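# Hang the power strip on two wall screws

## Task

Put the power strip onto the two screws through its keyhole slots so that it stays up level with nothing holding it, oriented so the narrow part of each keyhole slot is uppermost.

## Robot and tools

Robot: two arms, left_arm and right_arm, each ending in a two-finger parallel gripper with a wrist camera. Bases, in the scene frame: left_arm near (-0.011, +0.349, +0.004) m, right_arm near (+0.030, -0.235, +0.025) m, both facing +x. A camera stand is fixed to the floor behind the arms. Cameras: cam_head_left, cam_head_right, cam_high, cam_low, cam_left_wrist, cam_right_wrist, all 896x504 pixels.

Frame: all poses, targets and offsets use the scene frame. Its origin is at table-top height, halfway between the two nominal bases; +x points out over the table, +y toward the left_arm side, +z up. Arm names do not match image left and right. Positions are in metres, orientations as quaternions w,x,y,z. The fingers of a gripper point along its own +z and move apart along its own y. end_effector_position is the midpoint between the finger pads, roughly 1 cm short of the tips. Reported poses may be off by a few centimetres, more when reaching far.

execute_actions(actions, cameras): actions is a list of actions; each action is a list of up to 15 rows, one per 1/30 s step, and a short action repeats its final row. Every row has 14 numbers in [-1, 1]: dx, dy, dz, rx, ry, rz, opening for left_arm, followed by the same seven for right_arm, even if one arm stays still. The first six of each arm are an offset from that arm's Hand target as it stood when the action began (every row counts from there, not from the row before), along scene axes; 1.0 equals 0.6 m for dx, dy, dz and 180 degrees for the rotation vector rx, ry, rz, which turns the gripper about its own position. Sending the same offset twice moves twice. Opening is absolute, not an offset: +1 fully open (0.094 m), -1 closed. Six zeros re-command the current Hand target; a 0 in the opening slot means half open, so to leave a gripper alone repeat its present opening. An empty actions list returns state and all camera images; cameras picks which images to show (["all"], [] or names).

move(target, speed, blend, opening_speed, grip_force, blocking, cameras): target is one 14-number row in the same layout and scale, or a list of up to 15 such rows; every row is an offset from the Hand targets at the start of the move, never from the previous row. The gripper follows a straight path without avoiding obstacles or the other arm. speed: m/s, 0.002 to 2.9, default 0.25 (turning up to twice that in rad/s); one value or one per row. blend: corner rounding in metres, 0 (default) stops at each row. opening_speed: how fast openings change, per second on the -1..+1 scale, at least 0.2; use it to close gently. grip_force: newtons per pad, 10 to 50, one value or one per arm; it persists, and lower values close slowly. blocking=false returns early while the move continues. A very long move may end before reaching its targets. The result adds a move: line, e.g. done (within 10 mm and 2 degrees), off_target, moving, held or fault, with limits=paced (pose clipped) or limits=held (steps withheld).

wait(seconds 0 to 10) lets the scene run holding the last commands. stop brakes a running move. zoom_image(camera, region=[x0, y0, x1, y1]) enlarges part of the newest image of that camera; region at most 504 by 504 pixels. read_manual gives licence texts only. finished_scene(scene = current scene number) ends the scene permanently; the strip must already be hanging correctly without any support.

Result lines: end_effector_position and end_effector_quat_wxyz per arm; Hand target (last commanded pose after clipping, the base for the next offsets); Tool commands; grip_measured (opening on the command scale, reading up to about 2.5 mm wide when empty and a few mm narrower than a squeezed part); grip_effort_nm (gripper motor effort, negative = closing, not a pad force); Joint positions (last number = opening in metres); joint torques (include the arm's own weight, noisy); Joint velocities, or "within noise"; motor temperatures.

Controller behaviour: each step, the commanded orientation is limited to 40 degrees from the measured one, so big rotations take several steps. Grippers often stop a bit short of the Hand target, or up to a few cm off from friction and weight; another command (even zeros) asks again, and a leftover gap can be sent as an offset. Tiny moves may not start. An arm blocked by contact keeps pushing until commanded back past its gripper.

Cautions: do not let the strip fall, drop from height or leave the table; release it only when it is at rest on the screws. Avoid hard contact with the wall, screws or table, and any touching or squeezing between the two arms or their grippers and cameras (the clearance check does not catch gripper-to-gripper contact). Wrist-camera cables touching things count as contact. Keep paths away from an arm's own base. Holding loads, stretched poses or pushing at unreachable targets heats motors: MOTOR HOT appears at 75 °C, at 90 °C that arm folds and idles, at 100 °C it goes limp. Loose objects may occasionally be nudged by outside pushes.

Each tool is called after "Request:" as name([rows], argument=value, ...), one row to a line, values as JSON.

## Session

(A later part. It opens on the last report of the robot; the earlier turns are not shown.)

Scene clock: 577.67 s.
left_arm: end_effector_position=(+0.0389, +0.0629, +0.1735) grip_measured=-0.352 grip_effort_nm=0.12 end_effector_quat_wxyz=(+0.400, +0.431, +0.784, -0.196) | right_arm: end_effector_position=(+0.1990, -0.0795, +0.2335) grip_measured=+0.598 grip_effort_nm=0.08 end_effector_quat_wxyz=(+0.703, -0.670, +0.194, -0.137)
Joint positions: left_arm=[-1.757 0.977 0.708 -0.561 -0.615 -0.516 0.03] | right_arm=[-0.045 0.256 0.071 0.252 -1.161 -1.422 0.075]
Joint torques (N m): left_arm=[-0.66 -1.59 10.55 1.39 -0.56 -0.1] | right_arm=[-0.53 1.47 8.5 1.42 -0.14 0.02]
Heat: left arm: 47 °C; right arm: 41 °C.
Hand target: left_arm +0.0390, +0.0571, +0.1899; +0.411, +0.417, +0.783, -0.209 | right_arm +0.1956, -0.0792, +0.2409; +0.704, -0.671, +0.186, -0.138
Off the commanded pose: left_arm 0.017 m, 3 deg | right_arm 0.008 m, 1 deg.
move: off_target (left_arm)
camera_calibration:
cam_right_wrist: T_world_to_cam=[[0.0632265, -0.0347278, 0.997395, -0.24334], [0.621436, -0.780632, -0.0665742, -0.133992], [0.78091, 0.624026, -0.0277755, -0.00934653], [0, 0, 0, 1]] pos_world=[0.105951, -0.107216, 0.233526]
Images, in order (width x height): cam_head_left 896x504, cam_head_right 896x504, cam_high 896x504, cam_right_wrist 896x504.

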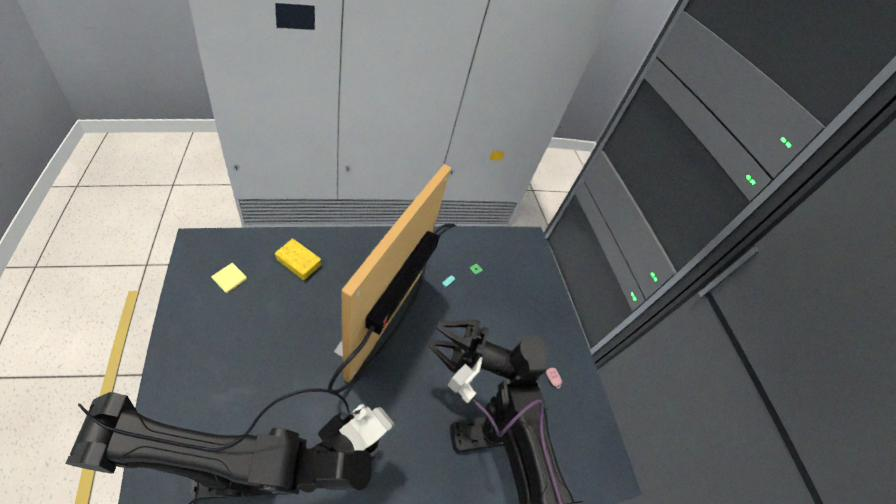

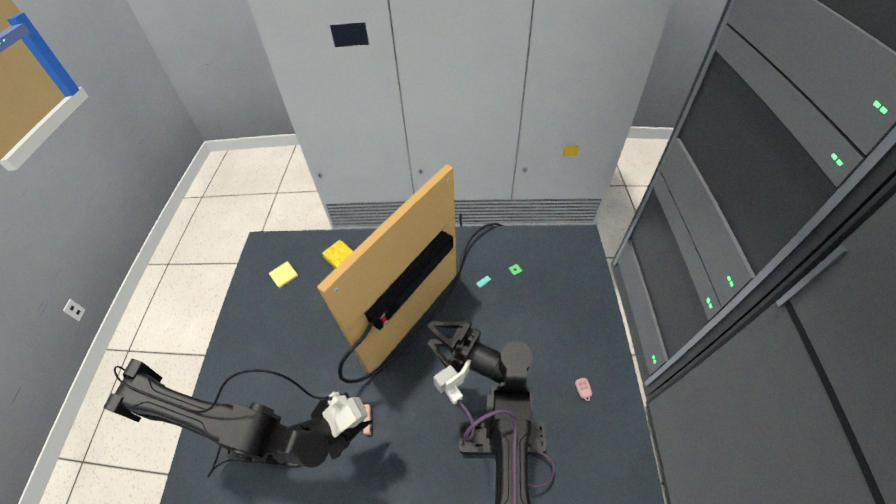

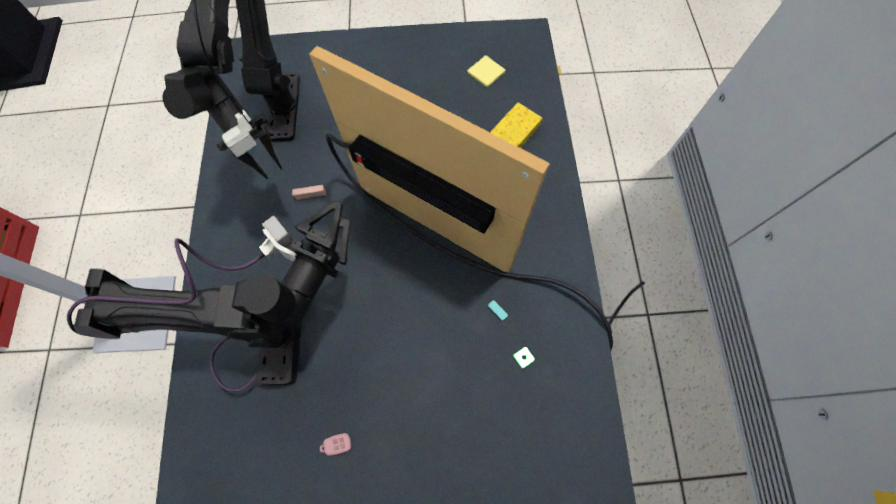

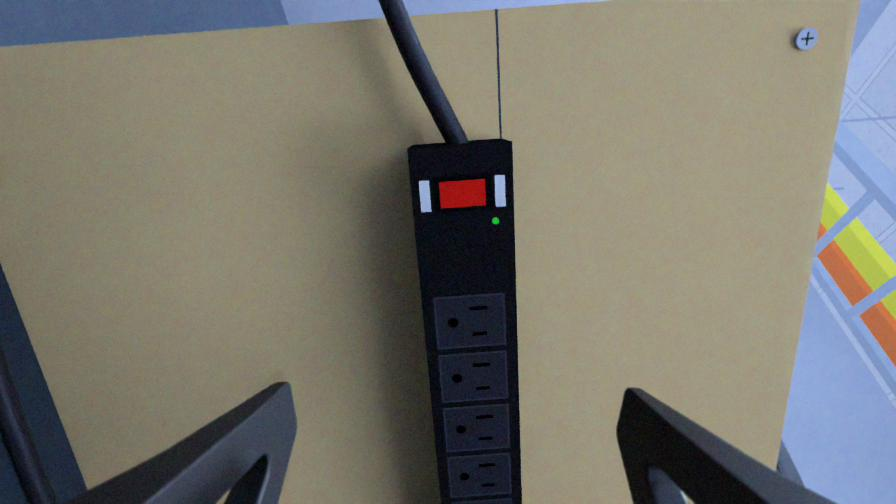

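Request:
wait(seconds=4, cameras=["cam_high", "cam_head_left", "cam_right_wrist"])

Request:
zoom_image(camera="cam_high", region=[450, 170, 510, 230])

Request:
zoom_image(camera="cam_high", region=[335, 115, 395, 175])

Request:
zoom_image(camera="cam_right_wrist", region=[360, 0, 864, 283])

Scene clock: 585.70 s.
left_arm: end_effector_position=(+0.0389, +0.0629, +0.1735) grip_measured=-0.352 grip_effort_nm=0.12 end_effector_quat_wxyz=(+0.400, +0.431, +0.784, -0.196) | right_arm: end_effector_position=(+0.1990, -0.0795, +0.2334) grip_measured=+0.598 grip_effort_nm=0.08 end_effector_quat_wxyz=(+0.703, -0.670, +0.194, -0.137)
Joint positions: left_arm=[-1.757 0.977 0.708 -0.561 -0.615 -0.516 0.03] | right_arm=[-0.045 0.256 0.071 0.251 -1.161 -1.422 0.075]
Joint torques (N m): left_arm=[-0.66 -1.59 10.56 1.38 -0.56 -0.1] | right_arm=[-0.31 1.4 8.39 1.47 -0.12 0.03]
Motor temperatures (°C): left_arm=[26 27 49 40 27 27 26] | right_arm=[28 27 43 36 26 26 24]
Heat: left arm: 49 °C; right arm: 43 °C.
Hand target: left_arm +0.0390, +0.0571, +0.1899; +0.411, +0.417, +0.783, -0.209 | right_arm +0.1956, -0.0792, +0.2409; +0.704, -0.671, +0.186, -0.138
Tool commands: left_gripper/opening=-0.35 right_gripper/opening=+0.6
Off the commanded pose: left_arm 0.017 m, 3 deg | right_arm 0.008 m, 1 deg.
wait: 4.00 s; at rest from the start
camera_calibration:
cam_right_wrist: T_world_to_cam=[[0.0640106, -0.0347516, 0.997344, -0.243313], [0.621374, -0.780637, -0.0670811, -0.133873], [0.780895, 0.624018, -0.0283753, -0.00920675], [0, 0, 0, 1]] pos_world=[0.105949, -0.107216, 0.233425]
Images, in order (width x height): cam_head_left 896x504, cam_high 896x504, cam_right_wrist 896x504.

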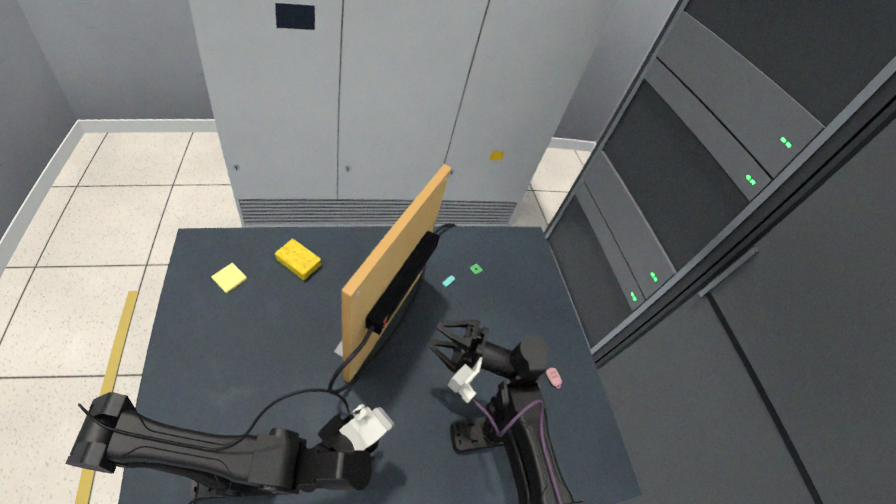

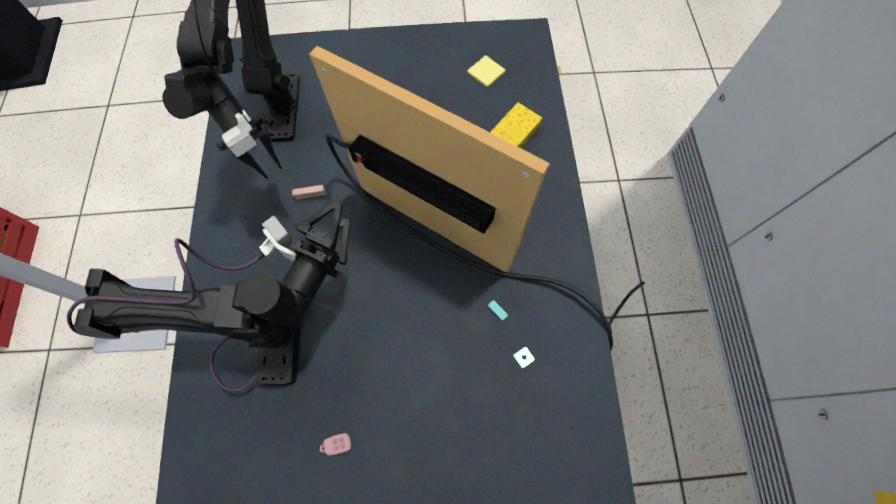

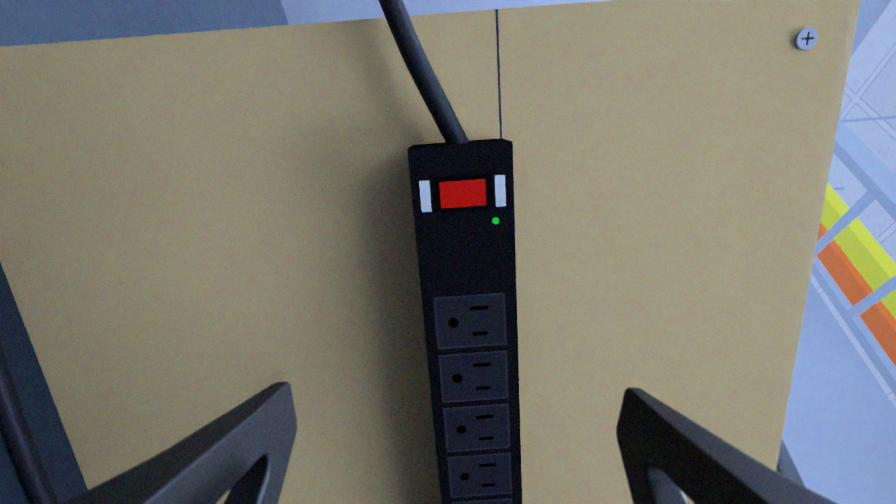

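Scaled by 8.400 from the camera's 896x504 image, which has a finer 1280x720 frame.

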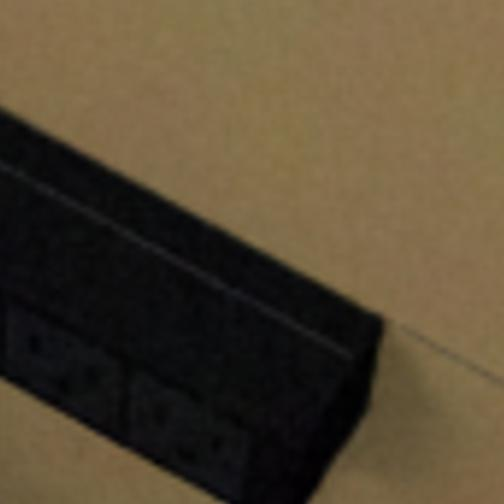

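Scaled by 8.400 from the camera's 896x504 image, which has a finer 1280x720 frame.

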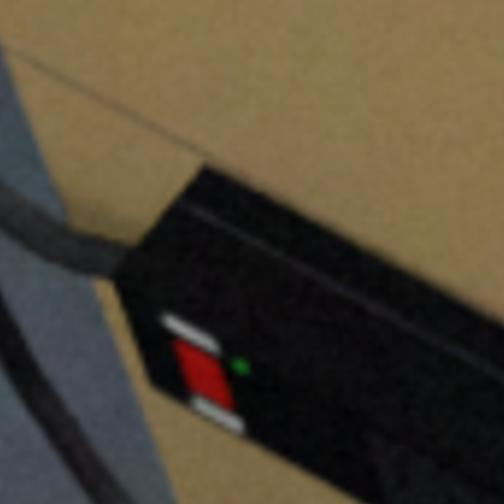

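Scaled by 1.000.

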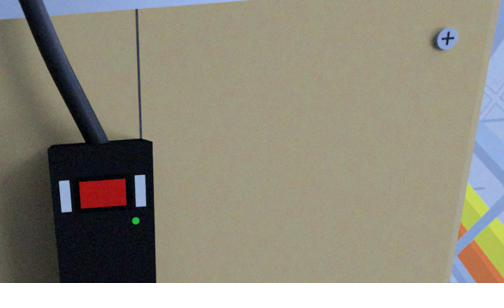

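Request:
zoom_image(camera="cam_head_left", region=[360, 225, 460, 345])

Request:
zoom_image(camera="cam_high", region=[330, 120, 530, 280])

Scaled by 4.200 from the camera's 896x504 image, which has a finer 1280x720 frame.

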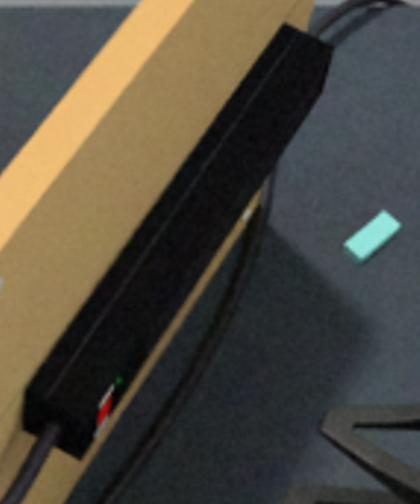

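Scaled by 2.520 from the camera's 896x504 image, which has a finer 1280x720 frame.

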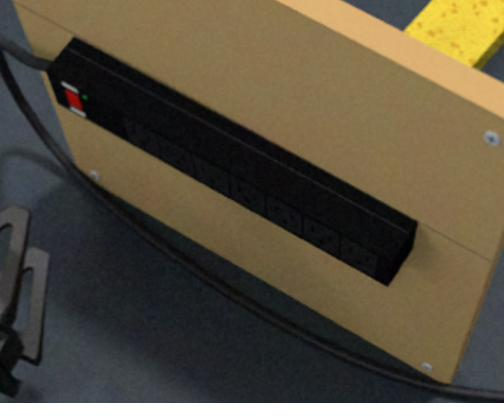

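Request:
zoom_image(camera="cam_head_left", region=[270, 330, 410, 450])

Request:
zoom_image(camera="cam_high", region=[200, 90, 360, 210])

Scaled by 3.600 from the camera's 896x504 image, which has a finer 1280x720 frame.

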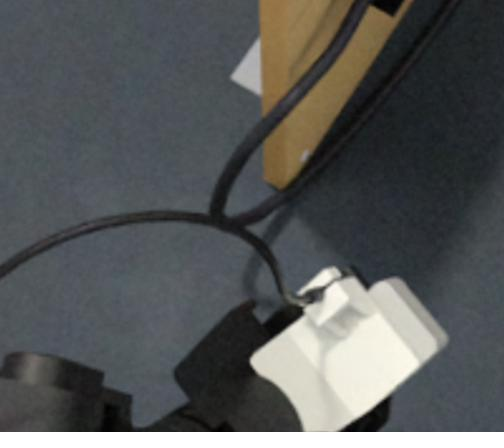

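Scaled by 3.150 from the camera's 896x504 image, which has a finer 1280x720 frame.

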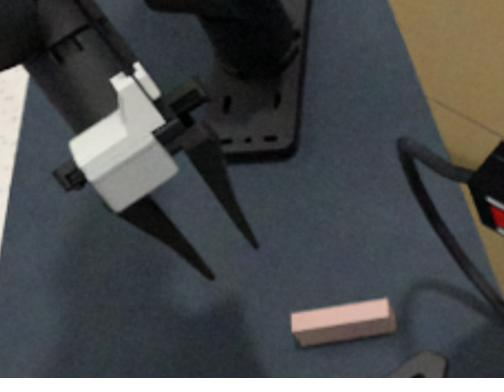

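Request:
execute_actions(actions=[], cameras=["cam_head_right", "cam_high"])

Request:
zoom_image(camera="cam_head_right", region=[410, 215, 480, 285])

Request:
zoom_image(camera="cam_high", region=[470, 190, 510, 230])

Request:
zoom_image(camera="cam_head_right", region=[355, 275, 425, 345])

Scene clock: 588.80 s.
left_arm: end_effector_position=(+0.0389, +0.0629, +0.1735) grip_measured=-0.352 grip_effort_nm=0.12 end_effector_quat_wxyz=(+0.400, +0.431, +0.784, -0.196) | right_arm: end_effector_position=(+0.1990, -0.0795, +0.2334) grip_measured=+0.598 grip_effort_nm=0.08 end_effector_quat_wxyz=(+0.703, -0.670, +0.194, -0.137)
Joint positions: left_arm=[-1.757 0.977 0.708 -0.561 -0.615 -0.516 0.03] | right_arm=[-0.045 0.256 0.071 0.251 -1.161 -1.422 0.075]
Joint velocities: within noise
Joint torques (N m): left_arm=[-0.65 -1.58 10.55 1.39 -0.56 -0.11] | right_arm=[-0.34 1.26 8.36 1.4 -0.11 0.07]
Motor temperatures (°C): left_arm=[26 27 50 40 27 27 26] | right_arm=[28 27 43 36 26 26 24]
Heat: left arm: 50 °C; right arm: 43 °C.
Hand target: left_arm +0.0390, +0.0571, +0.1899; +0.411, +0.417, +0.783, -0.209 | right_arm +0.1956, -0.0792, +0.2409; +0.704, -0.671, +0.186, -0.138
Tool commands: left_gripper/opening=-0.35 right_gripper/opening=+0.6
Off the commanded pose: left_arm 0.017 m, 3 deg | right_arm 0.008 m, 1 deg.
Images, in order (width x height): cam_head_right 896x504, cam_high 896x504.

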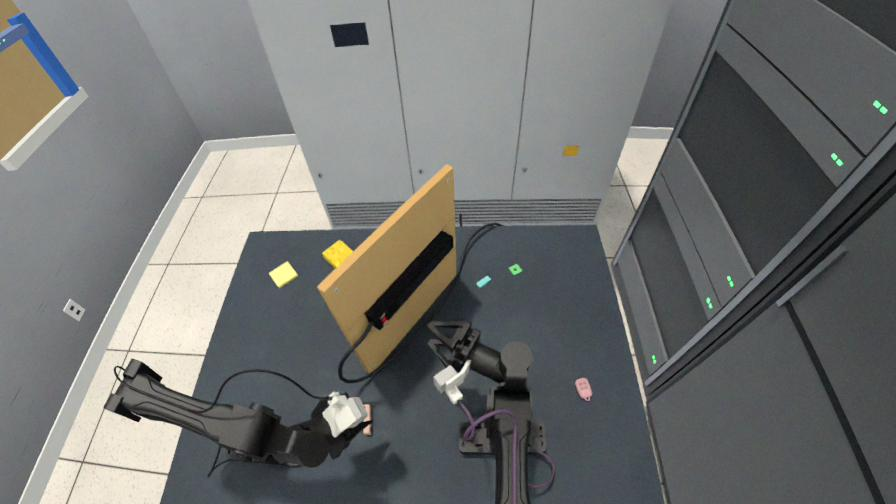

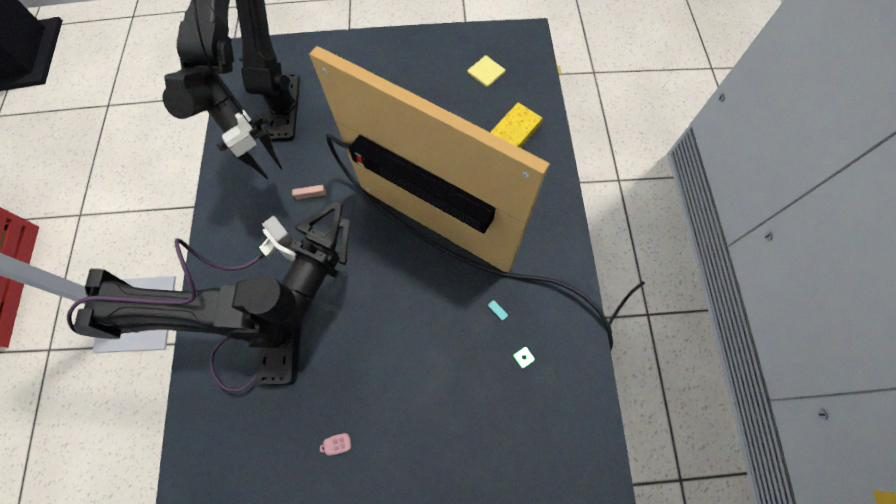

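Scaled by 7.200 from the camera's 896x504 image, which has a finer 1280x720 frame.

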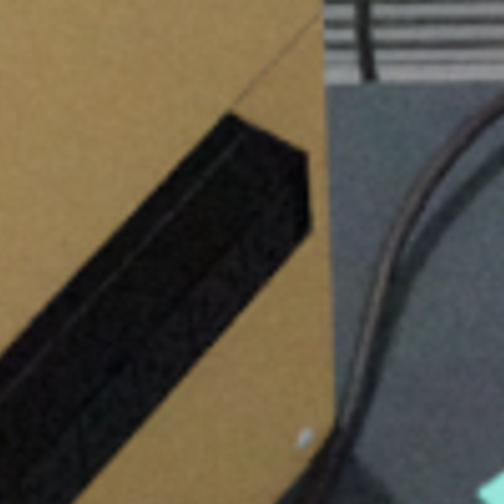

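Scaled by 12.600 from the camera's 896x504 image, which has a finer 1280x720 frame.

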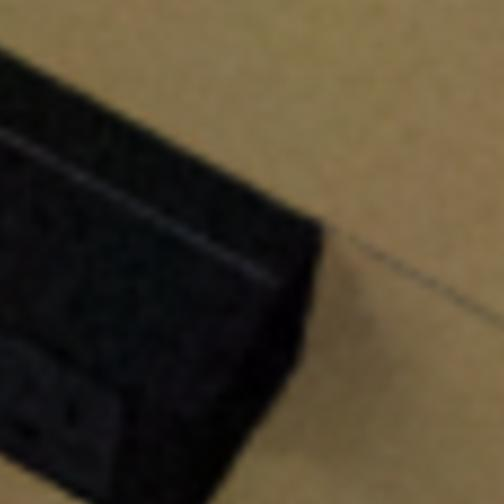

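Scaled by 7.200 from the camera's 896x504 image, which has a finer 1280x720 frame.

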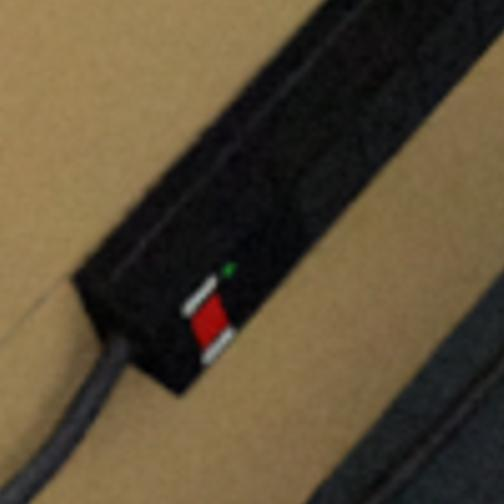

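Request:
move(target=[0, 0, 0, 0, 0, 0, -0.35, 0.205, -0.1433, 0.02, 0, 0, 0, 0.6], speed=0.2, cameras=["cam_right_wrist", "cam_high"])

Scene clock: 595.77 s.
left_arm: end_effector_position=(+0.0389, +0.0629, +0.1735) grip_measured=-0.352 grip_effort_nm=0.12 end_effector_quat_wxyz=(+0.400, +0.431, +0.784, -0.196) | right_arm: end_effector_position=(+0.3208, -0.1658, +0.2578) grip_measured=+0.598 grip_effort_nm=0.08 end_effector_quat_wxyz=(+0.694, -0.679, +0.183, -0.151)
Joint positions: left_arm=[-1.757 0.977 0.708 -0.561 -0.615 -0.516 0.03] | right_arm=[-0.396 1.335 0.433 1.06 -1.509 -1.365 0.075]
Joint torques (N m): left_arm=[-0.68 -1.58 10.56 1.39 -0.56 -0.1] | right_arm=[-0.17 -2.82 4.26 1.48 -0.03 0.16]
Heat: left arm: 51 °C; right arm: 44 °C.
Hand target: left_arm +0.0390, +0.0571, +0.1899; +0.411, +0.417, +0.783, -0.209 | right_arm +0.3186, -0.1652, +0.2529; +0.704, -0.671, +0.187, -0.138
Off the commanded pose: left_arm 0.017 m, 3 deg | right_arm 0.005 m, 2 deg.
move: off_target (left_arm)
camera_calibration:
cam_right_wrist: T_world_to_cam=[[0.0360501, -0.00229724, 0.999347, -0.2647], [0.619759, -0.78442, -0.0241602, -0.28653], [0.783964, 0.620225, -0.0268547, -0.0516691], [0, 0, 0, 1]] pos_world=[0.227629, -0.193321, 0.256217]
Images, in order (width x height): cam_high 896x504, cam_right_wrist 896x504.

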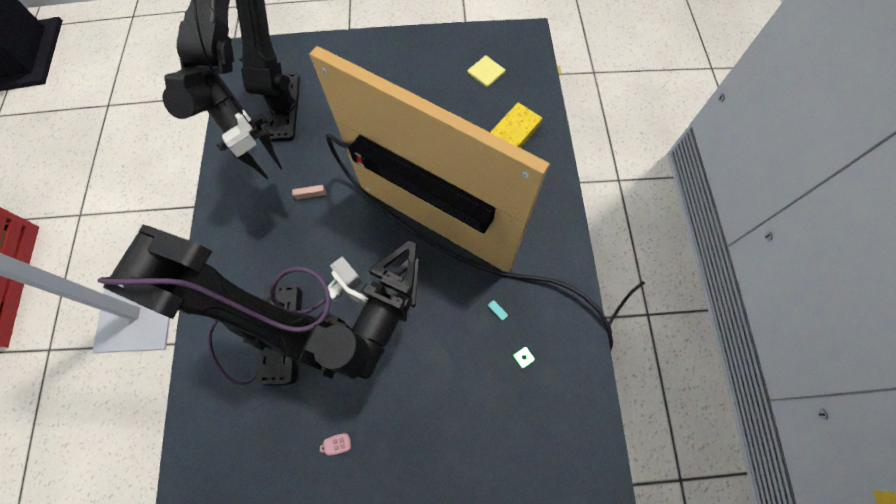

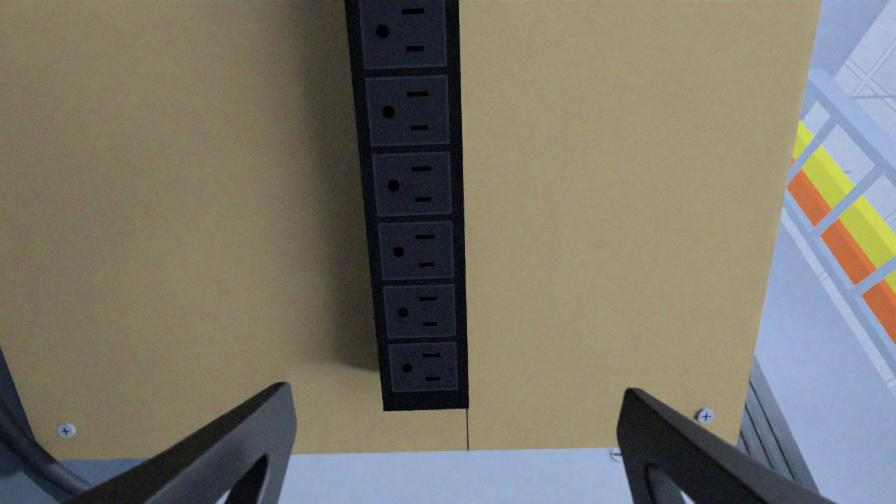

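Request:
finished_scene(scene=2)

The scene is finished: the task was done.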